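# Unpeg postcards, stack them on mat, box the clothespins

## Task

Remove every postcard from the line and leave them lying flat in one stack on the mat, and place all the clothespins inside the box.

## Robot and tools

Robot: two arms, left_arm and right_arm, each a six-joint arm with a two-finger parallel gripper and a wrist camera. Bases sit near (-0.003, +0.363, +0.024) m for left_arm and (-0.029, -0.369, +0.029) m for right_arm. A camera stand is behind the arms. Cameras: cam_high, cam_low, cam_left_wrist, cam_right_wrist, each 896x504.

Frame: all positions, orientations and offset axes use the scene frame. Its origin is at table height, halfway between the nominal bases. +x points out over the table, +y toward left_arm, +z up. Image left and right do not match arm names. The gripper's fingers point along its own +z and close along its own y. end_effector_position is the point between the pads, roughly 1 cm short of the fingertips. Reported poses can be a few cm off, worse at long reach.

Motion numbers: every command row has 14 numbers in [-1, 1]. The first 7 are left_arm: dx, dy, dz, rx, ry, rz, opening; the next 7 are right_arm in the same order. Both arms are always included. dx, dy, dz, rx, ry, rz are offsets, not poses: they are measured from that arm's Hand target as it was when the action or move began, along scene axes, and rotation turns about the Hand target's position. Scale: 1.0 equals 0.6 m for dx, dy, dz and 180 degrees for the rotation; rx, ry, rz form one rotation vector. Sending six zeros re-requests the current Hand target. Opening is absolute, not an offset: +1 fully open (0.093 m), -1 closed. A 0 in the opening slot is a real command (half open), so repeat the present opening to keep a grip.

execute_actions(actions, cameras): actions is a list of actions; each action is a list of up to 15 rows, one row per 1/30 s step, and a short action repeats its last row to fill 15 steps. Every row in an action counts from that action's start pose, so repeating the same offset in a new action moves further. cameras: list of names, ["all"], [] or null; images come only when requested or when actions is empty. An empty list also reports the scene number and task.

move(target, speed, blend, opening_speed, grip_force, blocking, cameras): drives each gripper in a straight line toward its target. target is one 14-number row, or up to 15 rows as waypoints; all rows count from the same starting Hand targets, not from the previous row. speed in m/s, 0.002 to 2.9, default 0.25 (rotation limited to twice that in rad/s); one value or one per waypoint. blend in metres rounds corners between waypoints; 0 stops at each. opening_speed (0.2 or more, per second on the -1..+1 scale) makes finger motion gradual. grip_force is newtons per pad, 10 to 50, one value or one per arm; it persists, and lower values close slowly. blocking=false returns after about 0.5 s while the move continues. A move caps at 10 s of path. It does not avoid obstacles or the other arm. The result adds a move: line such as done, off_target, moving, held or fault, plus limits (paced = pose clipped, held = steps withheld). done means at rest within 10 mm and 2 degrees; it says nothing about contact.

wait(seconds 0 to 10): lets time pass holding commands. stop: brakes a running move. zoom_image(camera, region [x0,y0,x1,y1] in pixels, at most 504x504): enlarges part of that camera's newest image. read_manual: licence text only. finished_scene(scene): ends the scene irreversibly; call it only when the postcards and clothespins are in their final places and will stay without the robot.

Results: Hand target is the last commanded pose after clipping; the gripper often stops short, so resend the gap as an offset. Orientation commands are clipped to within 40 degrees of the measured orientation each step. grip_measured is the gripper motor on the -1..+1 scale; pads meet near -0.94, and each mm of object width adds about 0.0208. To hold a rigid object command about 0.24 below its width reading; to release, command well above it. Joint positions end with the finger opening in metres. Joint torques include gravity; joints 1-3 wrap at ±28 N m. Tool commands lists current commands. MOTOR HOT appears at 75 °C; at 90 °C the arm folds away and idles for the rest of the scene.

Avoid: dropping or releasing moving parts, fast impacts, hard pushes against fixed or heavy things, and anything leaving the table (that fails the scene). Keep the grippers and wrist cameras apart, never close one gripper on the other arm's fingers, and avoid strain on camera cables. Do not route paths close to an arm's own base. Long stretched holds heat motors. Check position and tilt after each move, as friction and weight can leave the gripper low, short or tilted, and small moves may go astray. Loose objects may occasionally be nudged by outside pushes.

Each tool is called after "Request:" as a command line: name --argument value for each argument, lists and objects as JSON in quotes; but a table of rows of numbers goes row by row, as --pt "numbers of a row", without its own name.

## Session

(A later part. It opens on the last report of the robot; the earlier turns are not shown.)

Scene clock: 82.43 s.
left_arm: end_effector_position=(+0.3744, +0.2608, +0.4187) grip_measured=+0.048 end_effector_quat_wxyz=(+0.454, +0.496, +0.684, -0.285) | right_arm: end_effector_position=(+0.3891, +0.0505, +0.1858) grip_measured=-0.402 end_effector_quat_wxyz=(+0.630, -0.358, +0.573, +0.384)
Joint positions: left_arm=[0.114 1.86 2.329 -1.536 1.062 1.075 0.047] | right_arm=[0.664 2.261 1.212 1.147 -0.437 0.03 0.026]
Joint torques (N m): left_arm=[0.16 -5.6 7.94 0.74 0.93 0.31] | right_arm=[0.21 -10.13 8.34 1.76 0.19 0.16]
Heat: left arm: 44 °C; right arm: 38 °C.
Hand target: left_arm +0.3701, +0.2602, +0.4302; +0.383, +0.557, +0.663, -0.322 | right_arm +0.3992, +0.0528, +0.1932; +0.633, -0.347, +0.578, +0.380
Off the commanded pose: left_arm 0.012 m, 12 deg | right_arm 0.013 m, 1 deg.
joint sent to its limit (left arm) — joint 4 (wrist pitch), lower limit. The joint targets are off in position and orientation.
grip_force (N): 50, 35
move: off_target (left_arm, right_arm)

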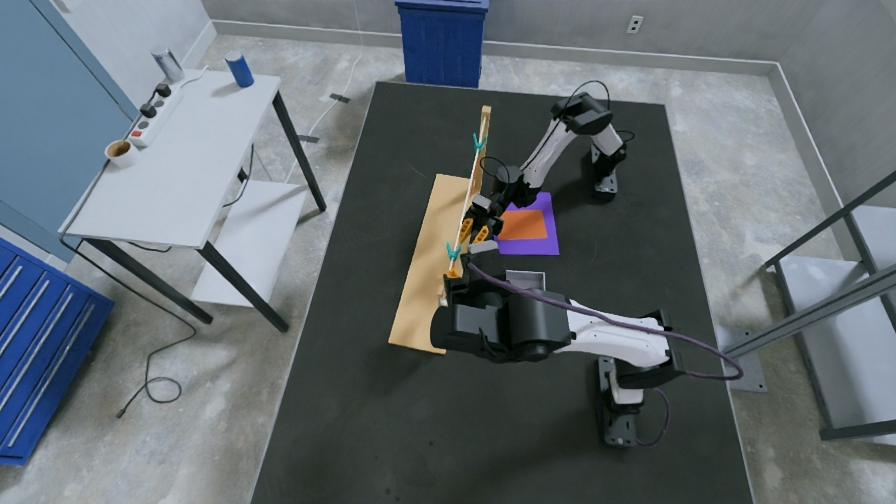

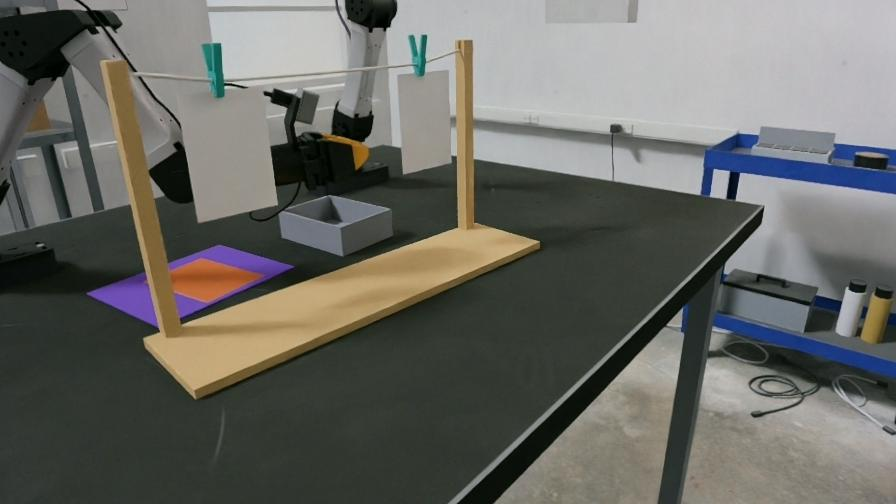

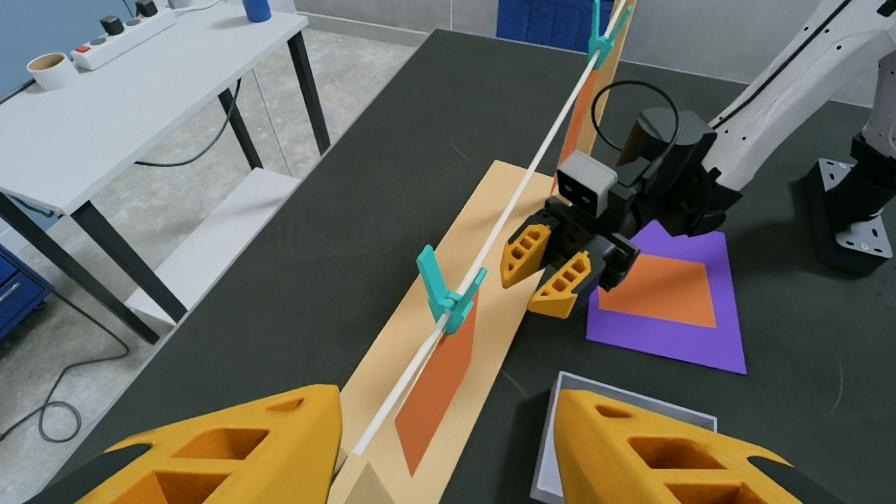

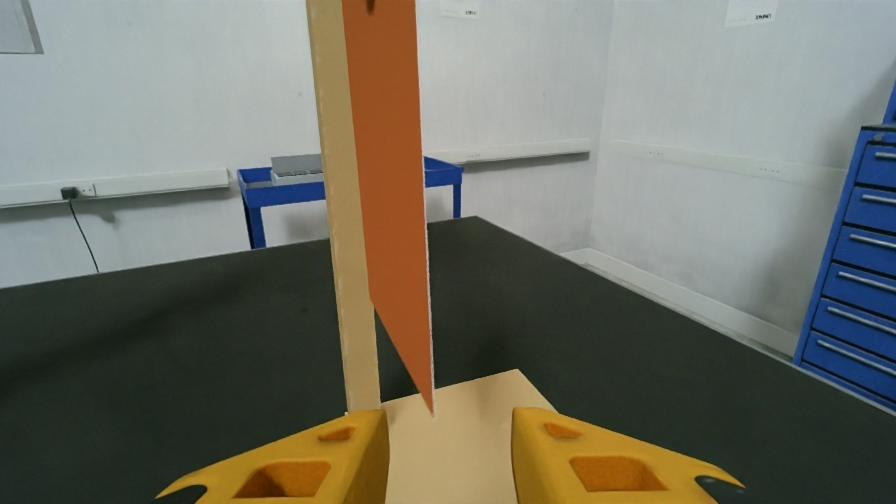

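Request:
move --target '[0,0,0,0,0,0,0.05,0.027,0.062,-0.043,-0.02,0.01,0,-0.4]' --speed 0.12 --cameras '["cam_low","cam_left_wrist","cam_right_wrist"]'

Scene clock: 84.17 s.
left_arm: end_effector_position=(+0.3744, +0.2608, +0.4187) grip_measured=+0.048 end_effector_quat_wxyz=(+0.454, +0.496, +0.684, -0.285) | right_arm: end_effector_position=(+0.4044, +0.0885, +0.1578) grip_measured=-0.402 end_effector_quat_wxyz=(+0.601, -0.363, +0.601, +0.383)
Joint positions: left_arm=[0.114 1.86 2.329 -1.536 1.062 1.075 0.047] | right_arm=[0.706 2.382 1.401 0.998 -0.402 0.03 0.026]
Joint torques (N m): left_arm=[0.21 -5.64 7.99 0.76 0.93 0.31] | right_arm=[0.31 -11.21 8.77 1.79 0.17 -0.14]
Heat: left arm: 44 °C; right arm: 39 °C.
Hand target: left_arm +0.3701, +0.2602, +0.4302; +0.383, +0.557, +0.663, -0.322 | right_arm +0.4154, +0.0900, +0.1674; +0.612, -0.361, +0.600, +0.368
Off the commanded pose: left_arm 0.012 m, 12 deg | right_arm 0.015 m, 2 deg.
joint sent to its limit (left arm) — joint 4 (wrist pitch), lower limit. The joint targets are off in position and orientation.
grip_force (N): 50, 35
move: off_target (left_arm, right_arm)
Images, in order (width x height): cam_low 896x504, cam_left_wrist 896x504, cam_right_wrist 896x504.

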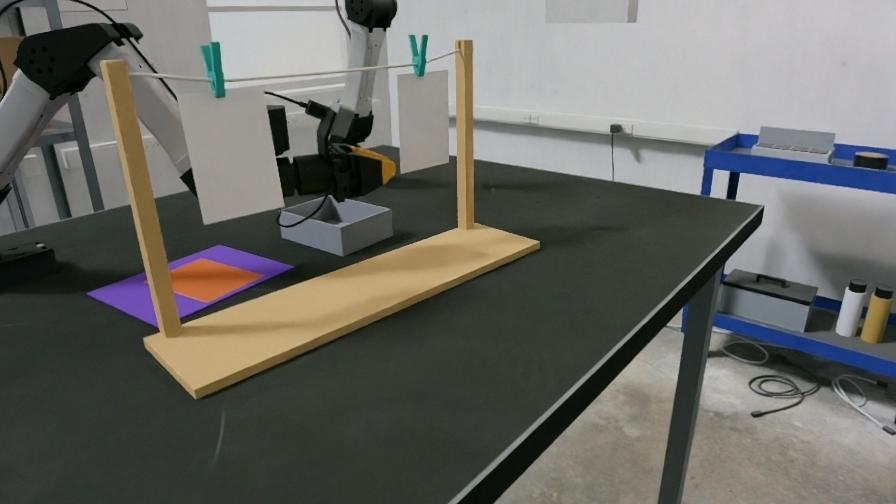

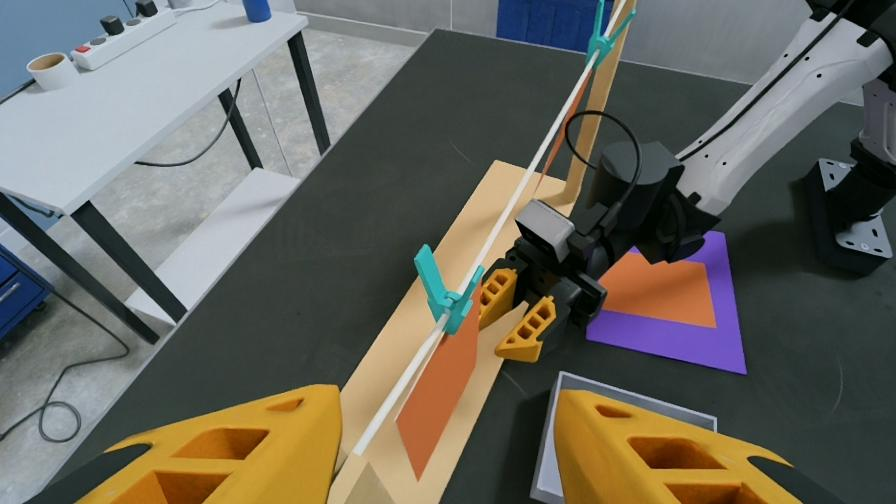

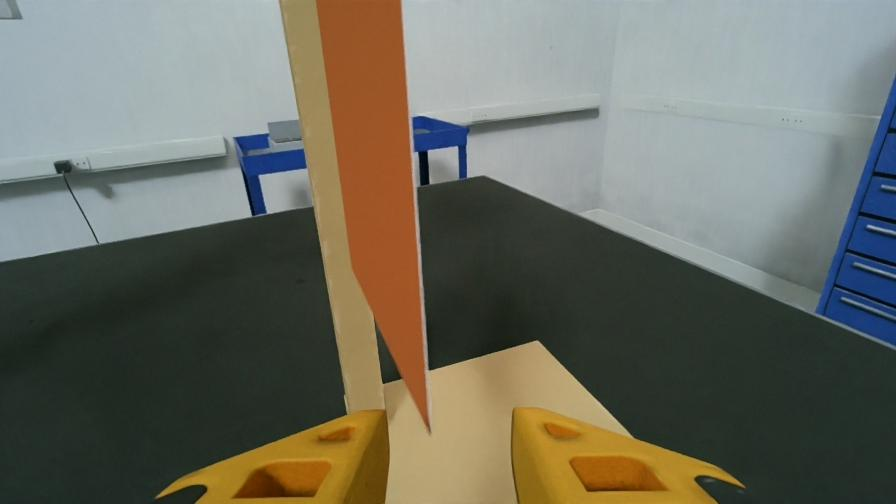

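Request:
move --pt "0 0 0 0 0 0 0.05 0 0 0 0 0 -0.05 -0.4" --pt "0 0 0 0 0 0 0.05 0.015 0.072 0.002 0 0 -0.05 -0.4" --speed 0.1 --cameras '["cam_low","cam_left_wrist","cam_right_wrist"]'

Scene clock: 88.33 s.
left_arm: end_effector_position=(+0.3744, +0.2608, +0.4187) grip_measured=+0.048 end_effector_quat_wxyz=(+0.454, +0.496, +0.684, -0.285) | right_arm: end_effector_position=(+0.4249, +0.1226, +0.1598) grip_measured=-0.402 end_effector_quat_wxyz=(+0.637, -0.304, +0.631, +0.323)
Joint positions: left_arm=[0.114 1.86 2.329 -1.536 1.062 1.075 0.047] | right_arm=[0.792 2.468 1.58 0.908 -0.126 0.023 0.026]
Joint torques (N m): left_arm=[0.17 -5.65 7.97 0.74 0.93 0.32] | right_arm=[0.69 -11.79 9.35 1.8 0.12 -0.14]
Heat: left arm: 45 °C; right arm: 39 °C.
Hand target: left_arm +0.3701, +0.2602, +0.4302; +0.383, +0.557, +0.663, -0.322 | right_arm +0.4244, +0.1332, +0.1686; +0.639, -0.313, +0.626, +0.318
Off the commanded pose: left_arm 0.012 m, 12 deg | right_arm 0.014 m, 1 deg.
joint sent to its limit (left arm) — joint 4 (wrist pitch), lower limit. The joint targets are off in position and orientation.
grip_force (N): 50, 35
move: off_target (left_arm, right_arm)
Images, in order (width x height): cam_low 896x504, cam_left_wrist 896x504, cam_right_wrist 896x504.

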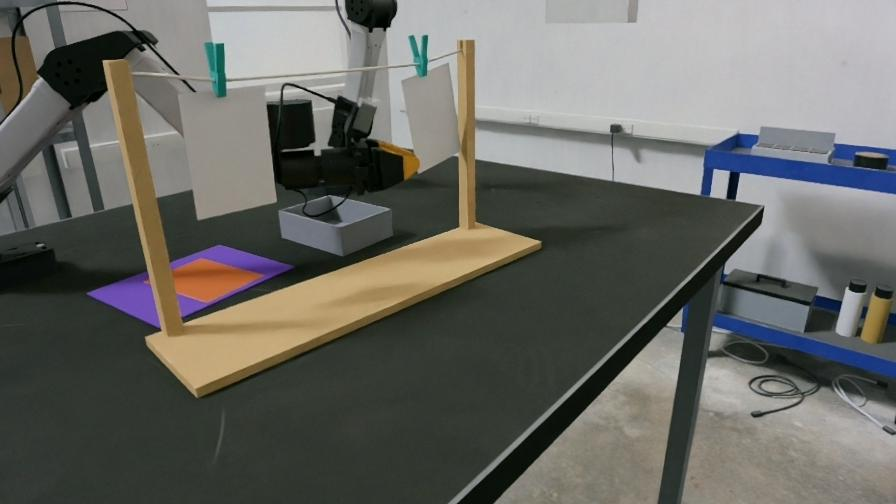

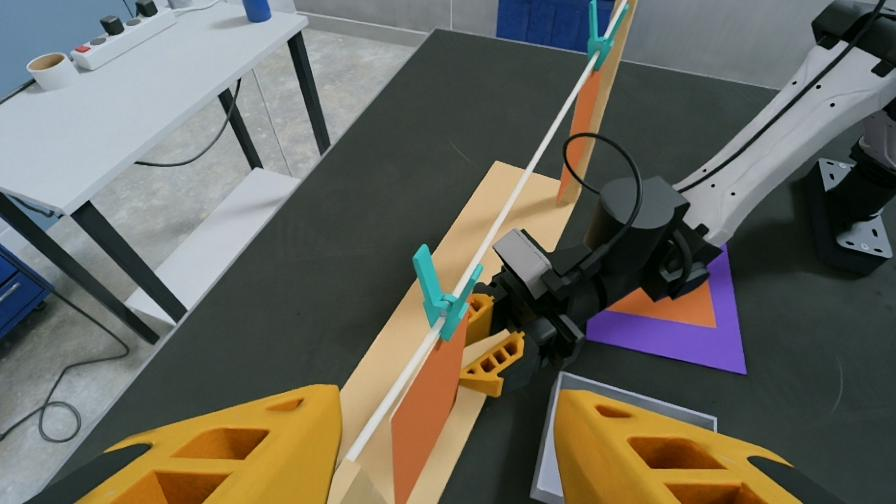

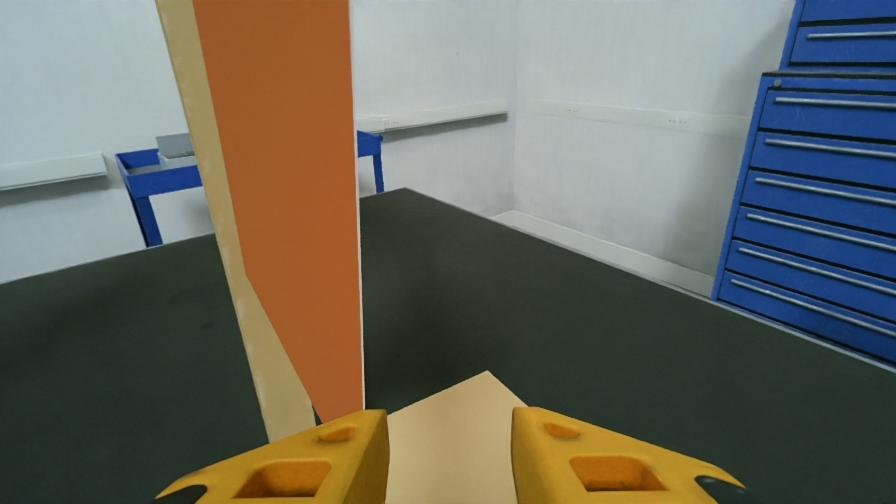

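Request:
move --pt "0 0 0 0 0 0 0.05 -0.042 -0.055 0.0 0 0 0 -0.4" --pt "0 0 0 0 0 0 0.05 -0.075 -0.035 0.0 0 0 0 -0.4" --speed 0.1 --cameras '["cam_low","cam_left_wrist","cam_right_wrist"]'

Scene clock: 90.77 s.
left_arm: end_effector_position=(+0.3744, +0.2608, +0.4187) grip_measured=+0.048 end_effector_quat_wxyz=(+0.454, +0.496, +0.684, -0.285) | right_arm: end_effector_position=(+0.3749, +0.1169, +0.1177) grip_measured=-0.402 end_effector_quat_wxyz=(+0.589, -0.330, +0.666, +0.316)
Joint positions: left_arm=[0.114 1.86 2.329 -1.536 1.062 1.075 0.047] | right_arm=[0.849 2.393 1.364 0.923 -0.101 0.023 0.026]
Joint torques (N m): left_arm=[0.2 -5.59 7.95 0.73 0.93 0.3] | right_arm=[-0.01 -15.73 4.49 2.96 0.18 -0.14]
Heat: left arm: 45 °C; right arm: 41 °C.
Hand target: left_arm +0.3701, +0.2602, +0.4302; +0.383, +0.557, +0.663, -0.322 | right_arm +0.3794, +0.1122, +0.1686; +0.639, -0.313, +0.626, +0.318
Off the commanded pose: left_arm 0.012 m, 12 deg | right_arm 0.051 m, 8 deg.
joint sent to its limit (left arm) — joint 4 (wrist pitch), lower limit. The joint targets are off in position and orientation.
grip_force (N): 50, 35
move: off_target (left_arm, right_arm)
Images, in order (width x height): cam_low 896x504, cam_left_wrist 896x504, cam_right_wrist 896x504.

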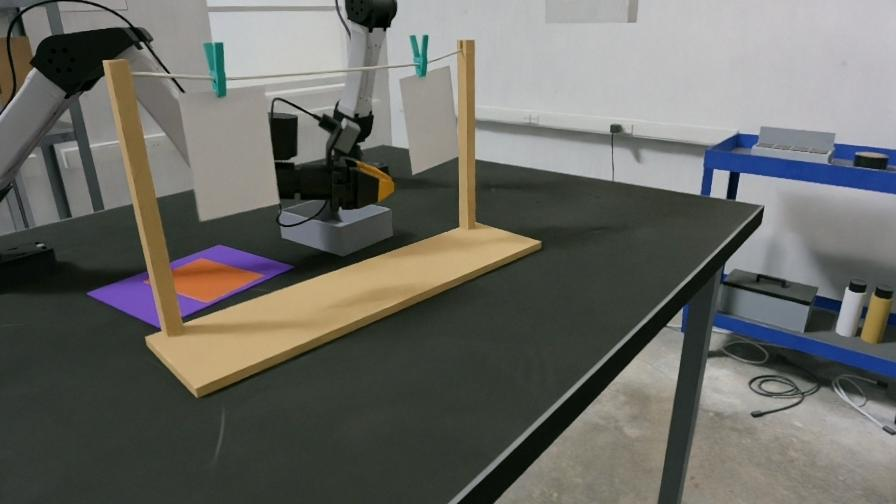

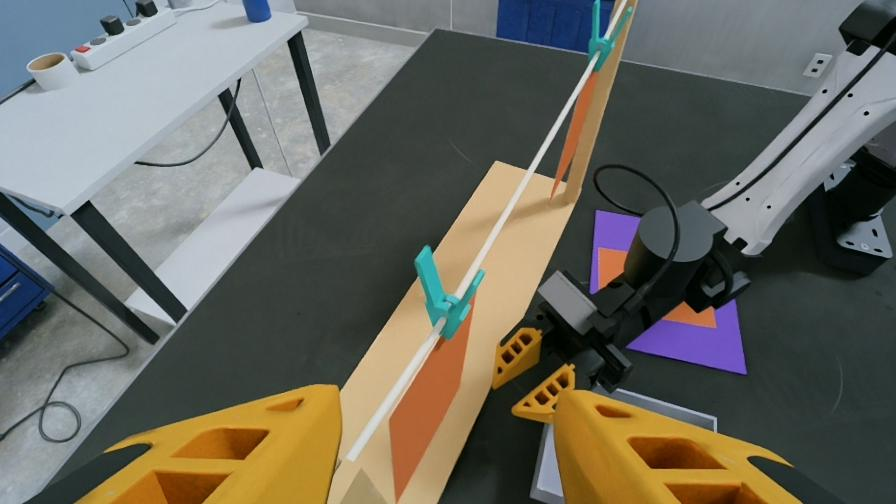

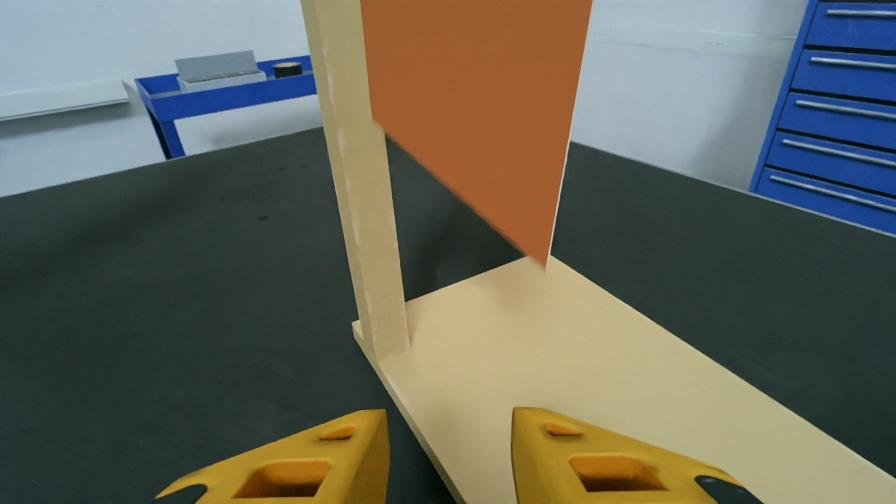

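Request:
move --pt "0 0 0 0 0 0 0.05 0.0 -0.06 0.05 0 0 0 -0.4" --pt "0 0 0 0 0 0 0.05 0.01 -0.06 0.0 0 0 0 -0.4" --speed 0.12 --cameras '["cam_low","cam_left_wrist","cam_right_wrist"]'

Scene clock: 93.13 s.
left_arm: end_effector_position=(+0.3744, +0.2608, +0.4187) grip_measured=+0.048 end_effector_quat_wxyz=(+0.454, +0.496, +0.684, -0.285) | right_arm: end_effector_position=(+0.3844, +0.0775, +0.1492) grip_measured=-0.402 end_effector_quat_wxyz=(+0.611, -0.313, +0.656, +0.314)
Joint positions: left_arm=[0.114 1.86 2.329 -1.536 1.062 1.075 0.047] | right_arm=[0.786 2.277 1.238 0.981 -0.132 0.021 0.026]
Joint torques (N m): left_arm=[0.2 -5.6 7.98 0.74 0.92 0.32] | right_arm=[-0.29 -10.77 4.64 2.95 -0.18 -0.12]
Heat: left arm: 45 °C; right arm: 41 °C.
Hand target: left_arm +0.3701, +0.2602, +0.4302; +0.383, +0.557, +0.663, -0.322 | right_arm +0.3854, +0.0762, +0.1686; +0.639, -0.313, +0.626, +0.318
Off the commanded pose: left_arm 0.012 m, 12 deg | right_arm 0.019 m, 5 deg.
joint sent to its limit (left arm) — joint 4 (wrist pitch), lower limit. The joint targets are off in position and orientation.
grip_force (N): 50, 35
move: off_target (left_arm, right_arm)
Images, in order (width x height): cam_low 896x504, cam_left_wrist 896x504, cam_right_wrist 896x504.

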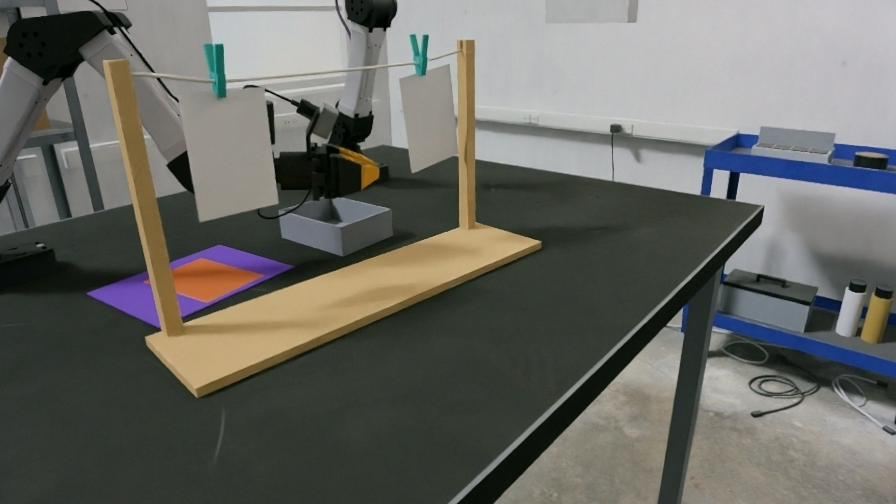

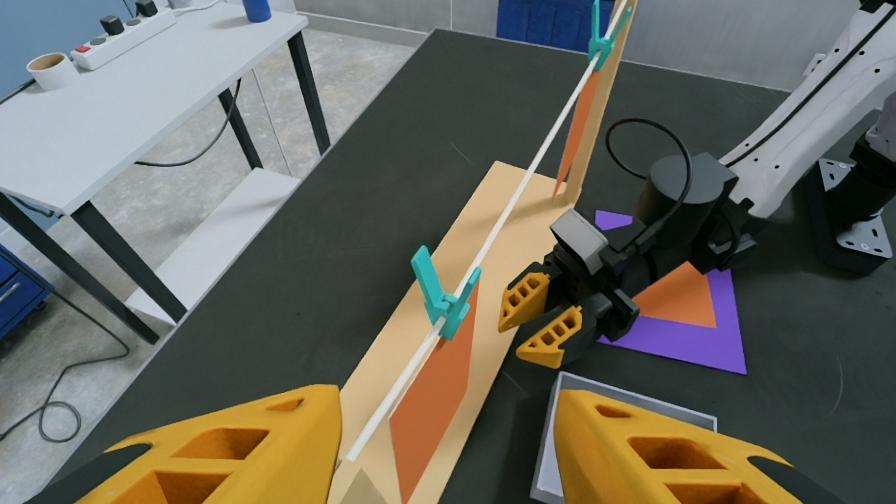

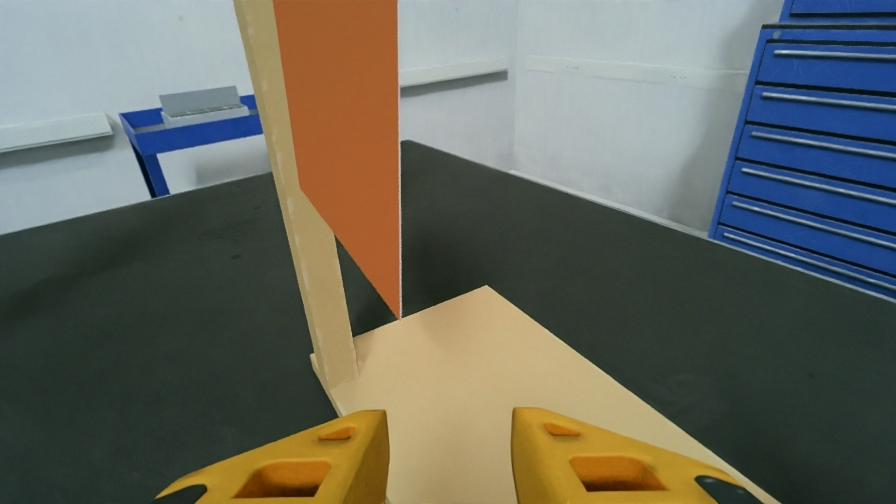

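Request:
move --target '[0,0,0,0,0,0,0.05,-0.015,0.028,0.018,0.013,-0.01,0,-0.4]' --speed 0.1 --cameras '["cam_low","cam_right_wrist"]'

Scene clock: 95.10 s.
left_arm: end_effector_position=(+0.3744, +0.2608, +0.4187) grip_measured=+0.048 end_effector_quat_wxyz=(+0.454, +0.496, +0.684, -0.285) | right_arm: end_effector_position=(+0.3682, +0.0928, +0.1514) grip_measured=-0.402 end_effector_quat_wxyz=(+0.616, -0.321, +0.641, +0.327)
Joint positions: left_arm=[0.114 1.86 2.329 -1.536 1.062 1.075 0.047] | right_arm=[0.824 2.29 1.238 1.024 -0.126 0.021 0.026]
Joint torques (N m): left_arm=[0.21 -5.61 7.99 0.75 0.93 0.3] | right_arm=[0.25 -10.47 7.1 2.96 0.16 -0.07]
Heat: left arm: 45 °C; right arm: 41 °C.
Hand target: left_arm +0.3701, +0.2602, +0.4302; +0.383, +0.557, +0.663, -0.322 | right_arm +0.3764, +0.0930, +0.1794; +0.655, -0.304, +0.610, +0.326
Off the commanded pose: left_arm 0.012 m, 12 deg | right_arm 0.029 m, 6 deg.
joint sent to its limit (left arm) — joint 4 (wrist pitch), lower limit. The joint targets are off in position and orientation.
grip_force (N): 50, 35
move: off_target (left_arm, right_arm)
Images, in order (width x height): cam_low 896x504, cam_right_wrist 896x504.

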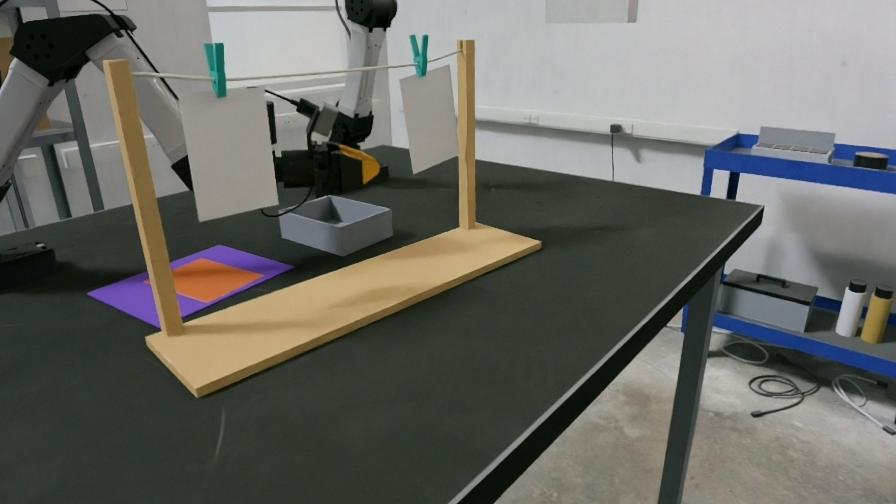

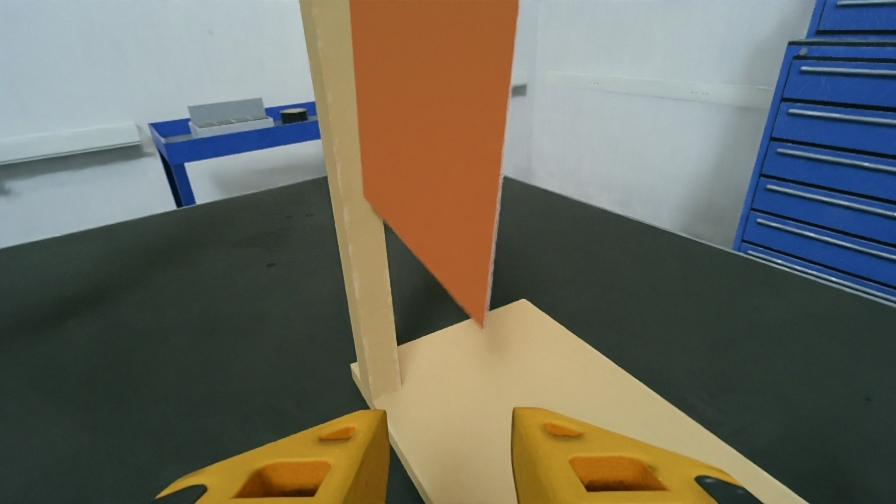

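Request:
move --target '[0,0,0,0,0,0,0.05,0.049,0.047,0.003,0,0,0,-0.4]' --speed 0.1 --cameras '["cam_low","cam_right_wrist"]'

Scene clock: 96.57 s.
left_arm: end_effector_position=(+0.3744, +0.2608, +0.4187) grip_measured=+0.048 end_effector_quat_wxyz=(+0.454, +0.496, +0.684, -0.285) | right_arm: end_effector_position=(+0.3943, +0.1212, +0.1722) grip_measured=-0.402 end_effector_quat_wxyz=(+0.647, -0.309, +0.609, +0.339)
Joint positions: left_arm=[0.114 1.86 2.329 -1.536 1.062 1.075 0.047] | right_arm=[0.824 2.404 1.453 1.02 -0.126 0.021 0.026]
Joint torques (N m): left_arm=[0.21 -5.63 7.95 0.74 0.92 0.3] | right_arm=[-0.1 -11.43 8.94 1.8 0.12 -0.08]
Heat: left arm: 45 °C; right arm: 42 °C.
Hand target: left_arm +0.3701, +0.2602, +0.4302; +0.383, +0.557, +0.663, -0.322 | right_arm +0.4058, +0.1212, +0.1812; +0.655, -0.304, +0.610, +0.326
Off the commanded pose: left_arm 0.012 m, 12 deg | right_arm 0.015 m, 2 deg.
joint sent to its limit (left arm) — joint 4 (wrist pitch), lower limit. The joint targets are off in position and orientation.
grip_force (N): 50, 35
move: off_target (left_arm, right_arm)
Images, in order (width x height): cam_low 896x504, cam_right_wrist 896x504.

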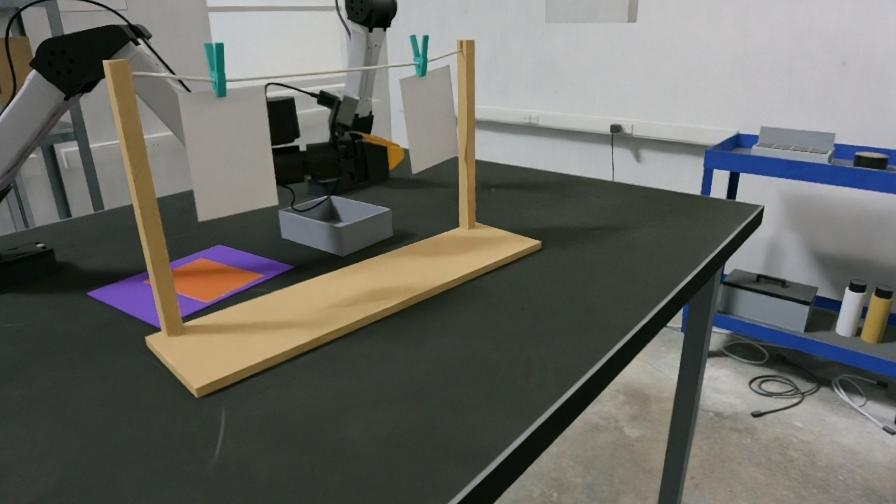

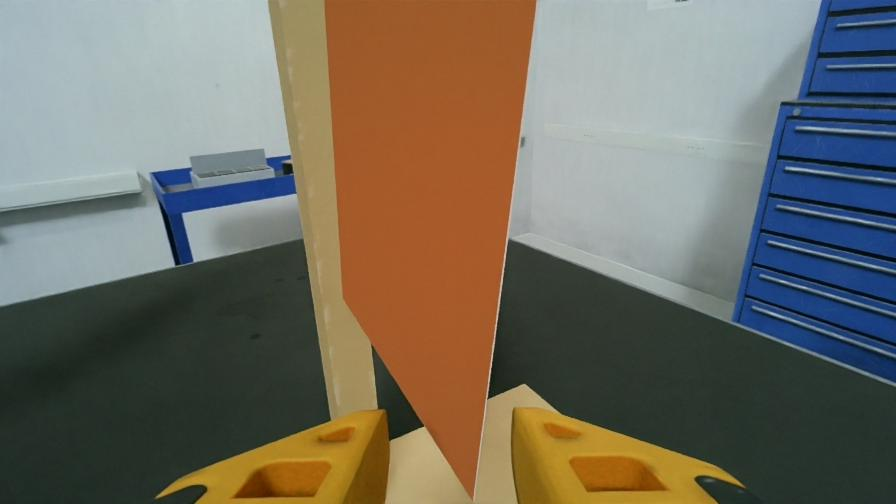

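Request:
move --target '[0,0,0,0,0,0,0.05,0.045,0.049,-0.015,0,0,0,-0.4]' --speed 0.08 --cameras '["cam_low","cam_left_wrist","cam_right_wrist"]'

Scene clock: 98.77 s.
left_arm: end_effector_position=(+0.3744, +0.2608, +0.4187) grip_measured=+0.048 end_effector_quat_wxyz=(+0.454, +0.496, +0.684, -0.285) | right_arm: end_effector_position=(+0.4216, +0.1508, +0.1613) grip_measured=-0.402 end_effector_quat_wxyz=(+0.646, -0.309, +0.610, +0.339)
Joint positions: left_arm=[0.114 1.86 2.329 -1.536 1.062 1.075 0.047] | right_arm=[0.824 2.553 1.706 0.912 -0.126 0.021 0.026]
Joint torques (N m): left_arm=[0.18 -5.63 7.98 0.74 0.93 0.31] | right_arm=[-0.02 -12.41 9.46 1.83 0.14 -0.07]
Heat: left arm: 45 °C; right arm: 42 °C.
Hand target: left_arm +0.3701, +0.2602, +0.4302; +0.383, +0.557, +0.663, -0.322 | right_arm +0.4328, +0.1506, +0.1722; +0.655, -0.304, +0.610, +0.326
Off the commanded pose: left_arm 0.012 m, 12 deg | right_arm 0.016 m, 2 deg.
joint sent to its limit (left arm) — joint 4 (wrist pitch), lower limit. The joint targets are off in position and orientation.
grip_force (N): 50, 35
move: off_target (left_arm, right_arm)
Images, in order (width x height): cam_low 896x504, cam_left_wrist 896x504, cam_right_wrist 896x504.

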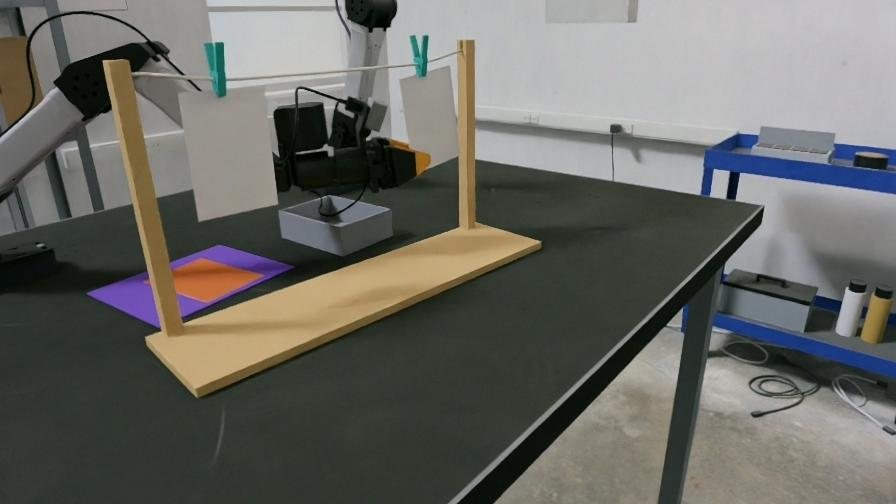

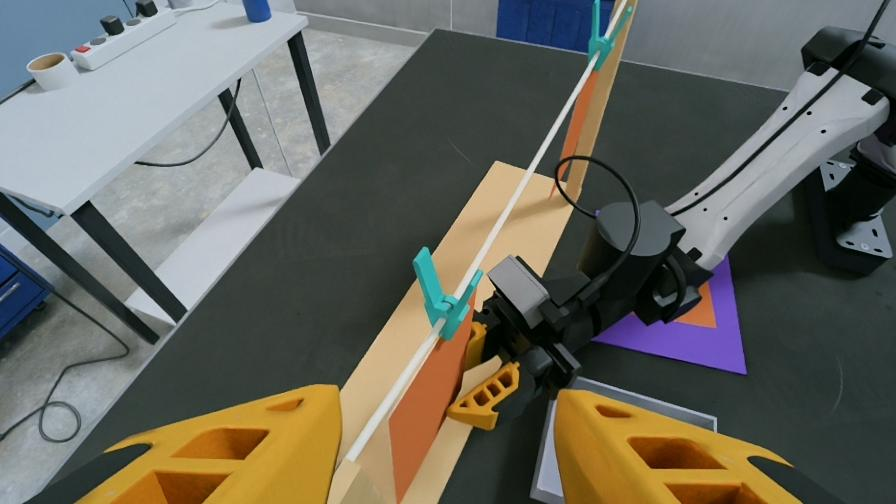

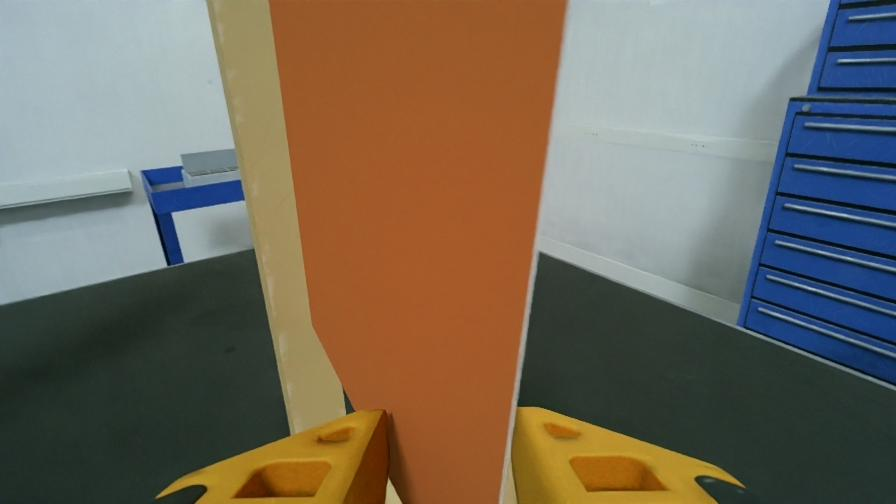

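Request:
move --pt "0 0 0 0 0 0 0.05 0.017 0.013 0.0 0 0 0 -0.4" --pt "0 0 0 0 0 0 0.05 0.017 0.013 0.0 0 0 0 -1" --speed 0.06 --grip_force '[50,20]' --cameras '["cam_low","cam_left_wrist","cam_right_wrist"]'

Scene clock: 103.37 s.
left_arm: end_effector_position=(+0.3744, +0.2608, +0.4187) grip_measured=+0.048 end_effector_quat_wxyz=(+0.454, +0.496, +0.684, -0.285) | right_arm: end_effector_position=(+0.4299, +0.1614, +0.1635) grip_measured=-0.975 end_effector_quat_wxyz=(+0.649, -0.312, +0.606, +0.337)
Joint positions: left_arm=[0.114 1.86 2.329 -1.536 1.062 1.075 0.047] | right_arm=[0.826 2.597 1.803 0.865 -0.126 0.012 0]
Joint torques (N m): left_arm=[0.2 -5.63 7.99 0.74 0.94 0.3] | right_arm=[-0.31 -12.75 9.37 1.81 0.1 -0.08]
Heat: left arm: 45 °C; right arm: 42 °C.
Hand target: left_arm +0.3701, +0.2602, +0.4302; +0.383, +0.557, +0.663, -0.322 | right_arm +0.4430, +0.1584, +0.1722; +0.655, -0.304, +0.610, +0.326
Off the commanded pose: left_arm 0.012 m, 12 deg | right_arm 0.016 m, 2 deg.
joint sent to its limit (left arm) — joint 4 (wrist pitch), lower limit. The joint targets are off in position and orientation.
grip_force (N): 50, 20
move: off_target (left_arm, right_arm); target 2's new opening was sent with right_arm's hand 0.016 m and 2 deg from that target
Images, in order (width x height): cam_low 896x504, cam_left_wrist 896x504, cam_right_wrist 896x504.

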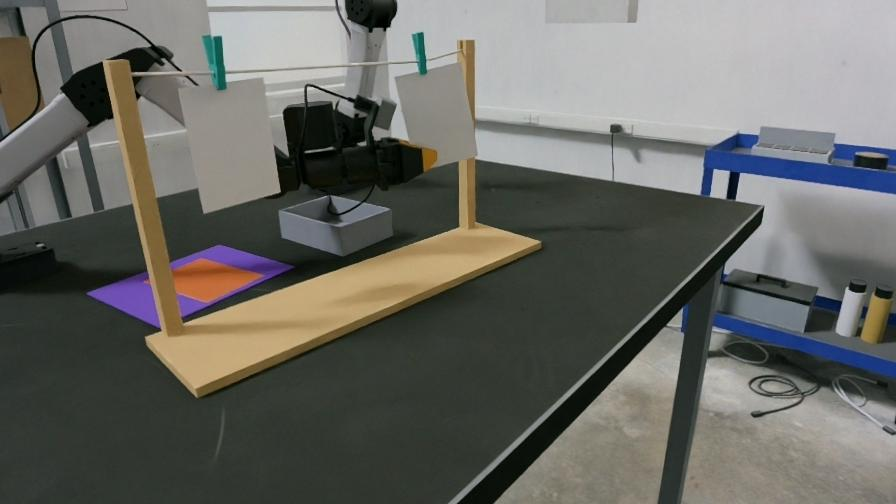

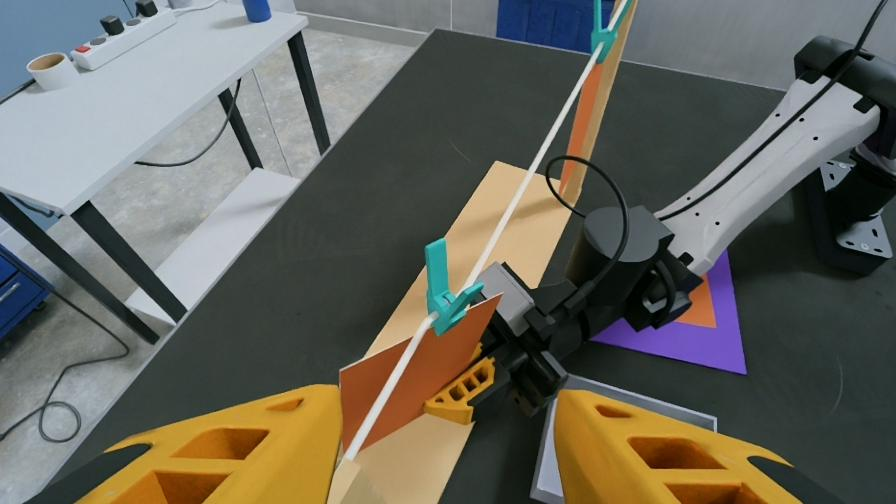

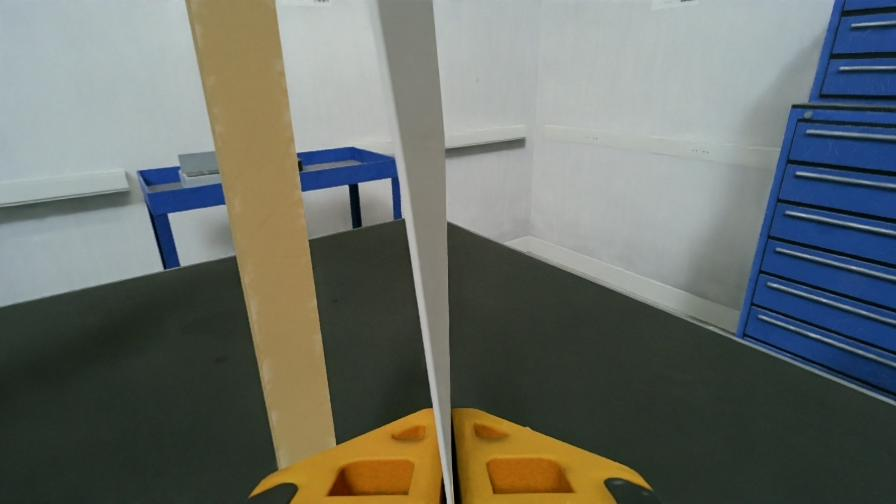

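Request:
move --target '[0,0,0,0,0,0,0.05,-0.045,-0.014,0.0,0,0,0.1,-1]' --speed 0.06 --grip_force '[50,35]' --cameras '["cam_low","cam_left_wrist","cam_right_wrist"]'

Scene clock: 107.33 s.
left_arm: end_effector_position=(+0.3744, +0.2608, +0.4187) grip_measured=+0.048 end_effector_quat_wxyz=(+0.454, +0.496, +0.684, -0.285) | right_arm: end_effector_position=(+0.4104, +0.1580, +0.1569) grip_measured=-0.977 end_effector_quat_wxyz=(+0.589, -0.402, +0.559, +0.423)
Joint positions: left_arm=[0.114 1.86 2.329 -1.536 1.062 1.075 0.047] | right_arm=[0.76 2.597 1.79 0.865 -0.483 0.026 0]
Joint torques (N m): left_arm=[0.18 -5.63 7.99 0.74 0.93 0.31] | right_arm=[-0.51 -15.09 4.85 2.16 -0.14 0.15]
Heat: left arm: 45 °C; right arm: 43 °C.
Hand target: left_arm +0.3701, +0.2602, +0.4302; +0.383, +0.557, +0.663, -0.322 | right_arm +0.4160, +0.1500, +0.1722; +0.596, -0.396, +0.555, +0.425
Off the commanded pose: left_arm 0.012 m, 12 deg | right_arm 0.018 m, 1 deg.
joint sent to its limit (left arm) — joint 4 (wrist pitch), lower limit. The joint targets are off in position and orientation.
grip_force (N): 50, 35
move: off_target (left_arm, right_arm)
Images, in order (width x height): cam_low 896x504, cam_left_wrist 896x504, cam_right_wrist 896x504.

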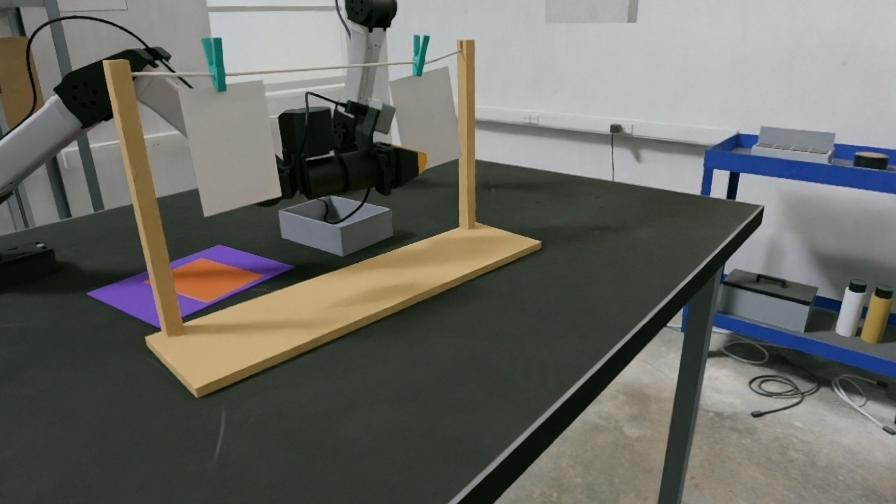

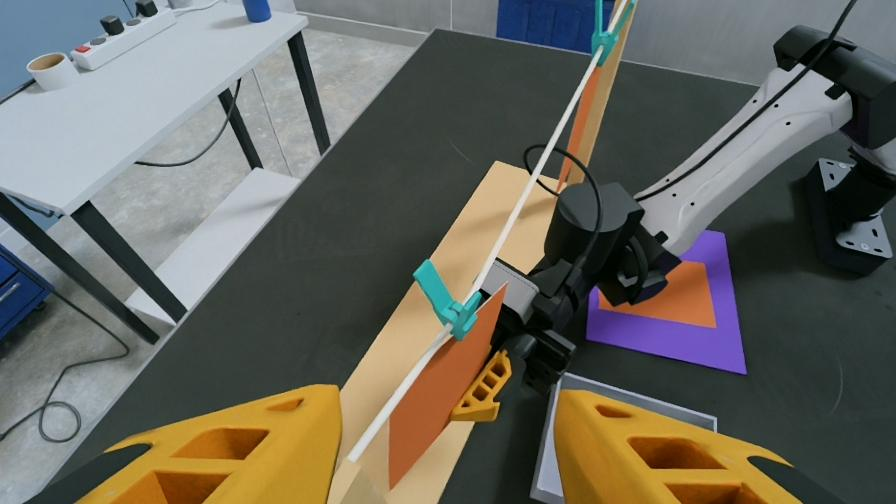

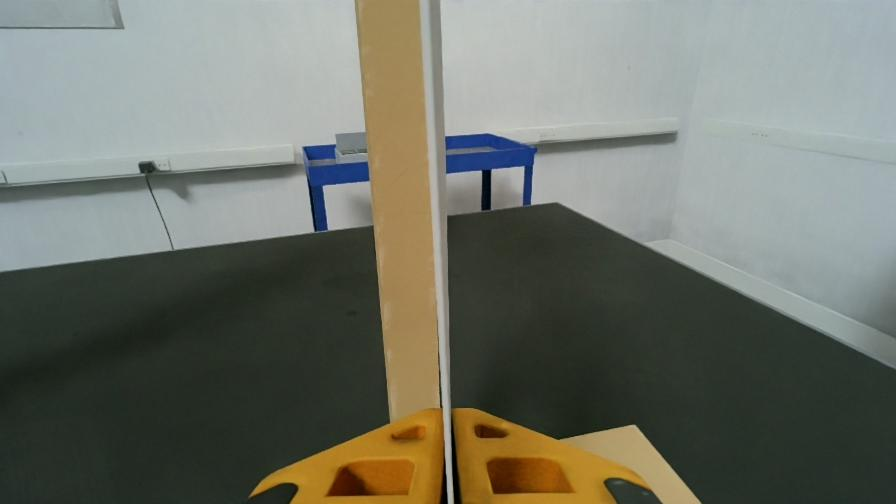

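Request:
zoom_image --camera "cam_left_wrist" --region '[360, 220, 560, 360]'

Request:
zoom_image --camera "cam_low" --region '[180, 20, 500, 220]'

Scaled by 2.520 from the camera's 896x504 image, which has a finer 1280x720 frame.

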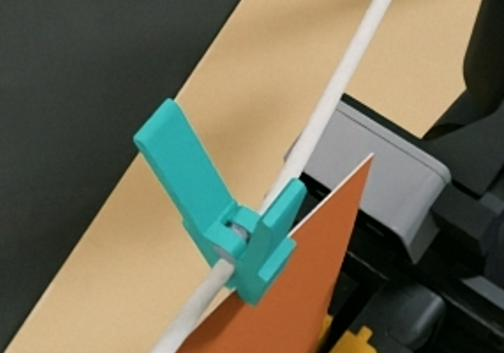

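Scaled by 1.575 from the camera's 896x504 image, which has a finer 1280x720 frame.

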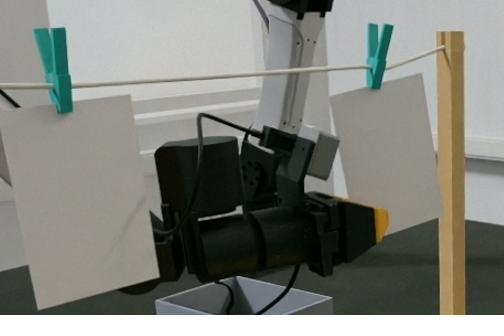

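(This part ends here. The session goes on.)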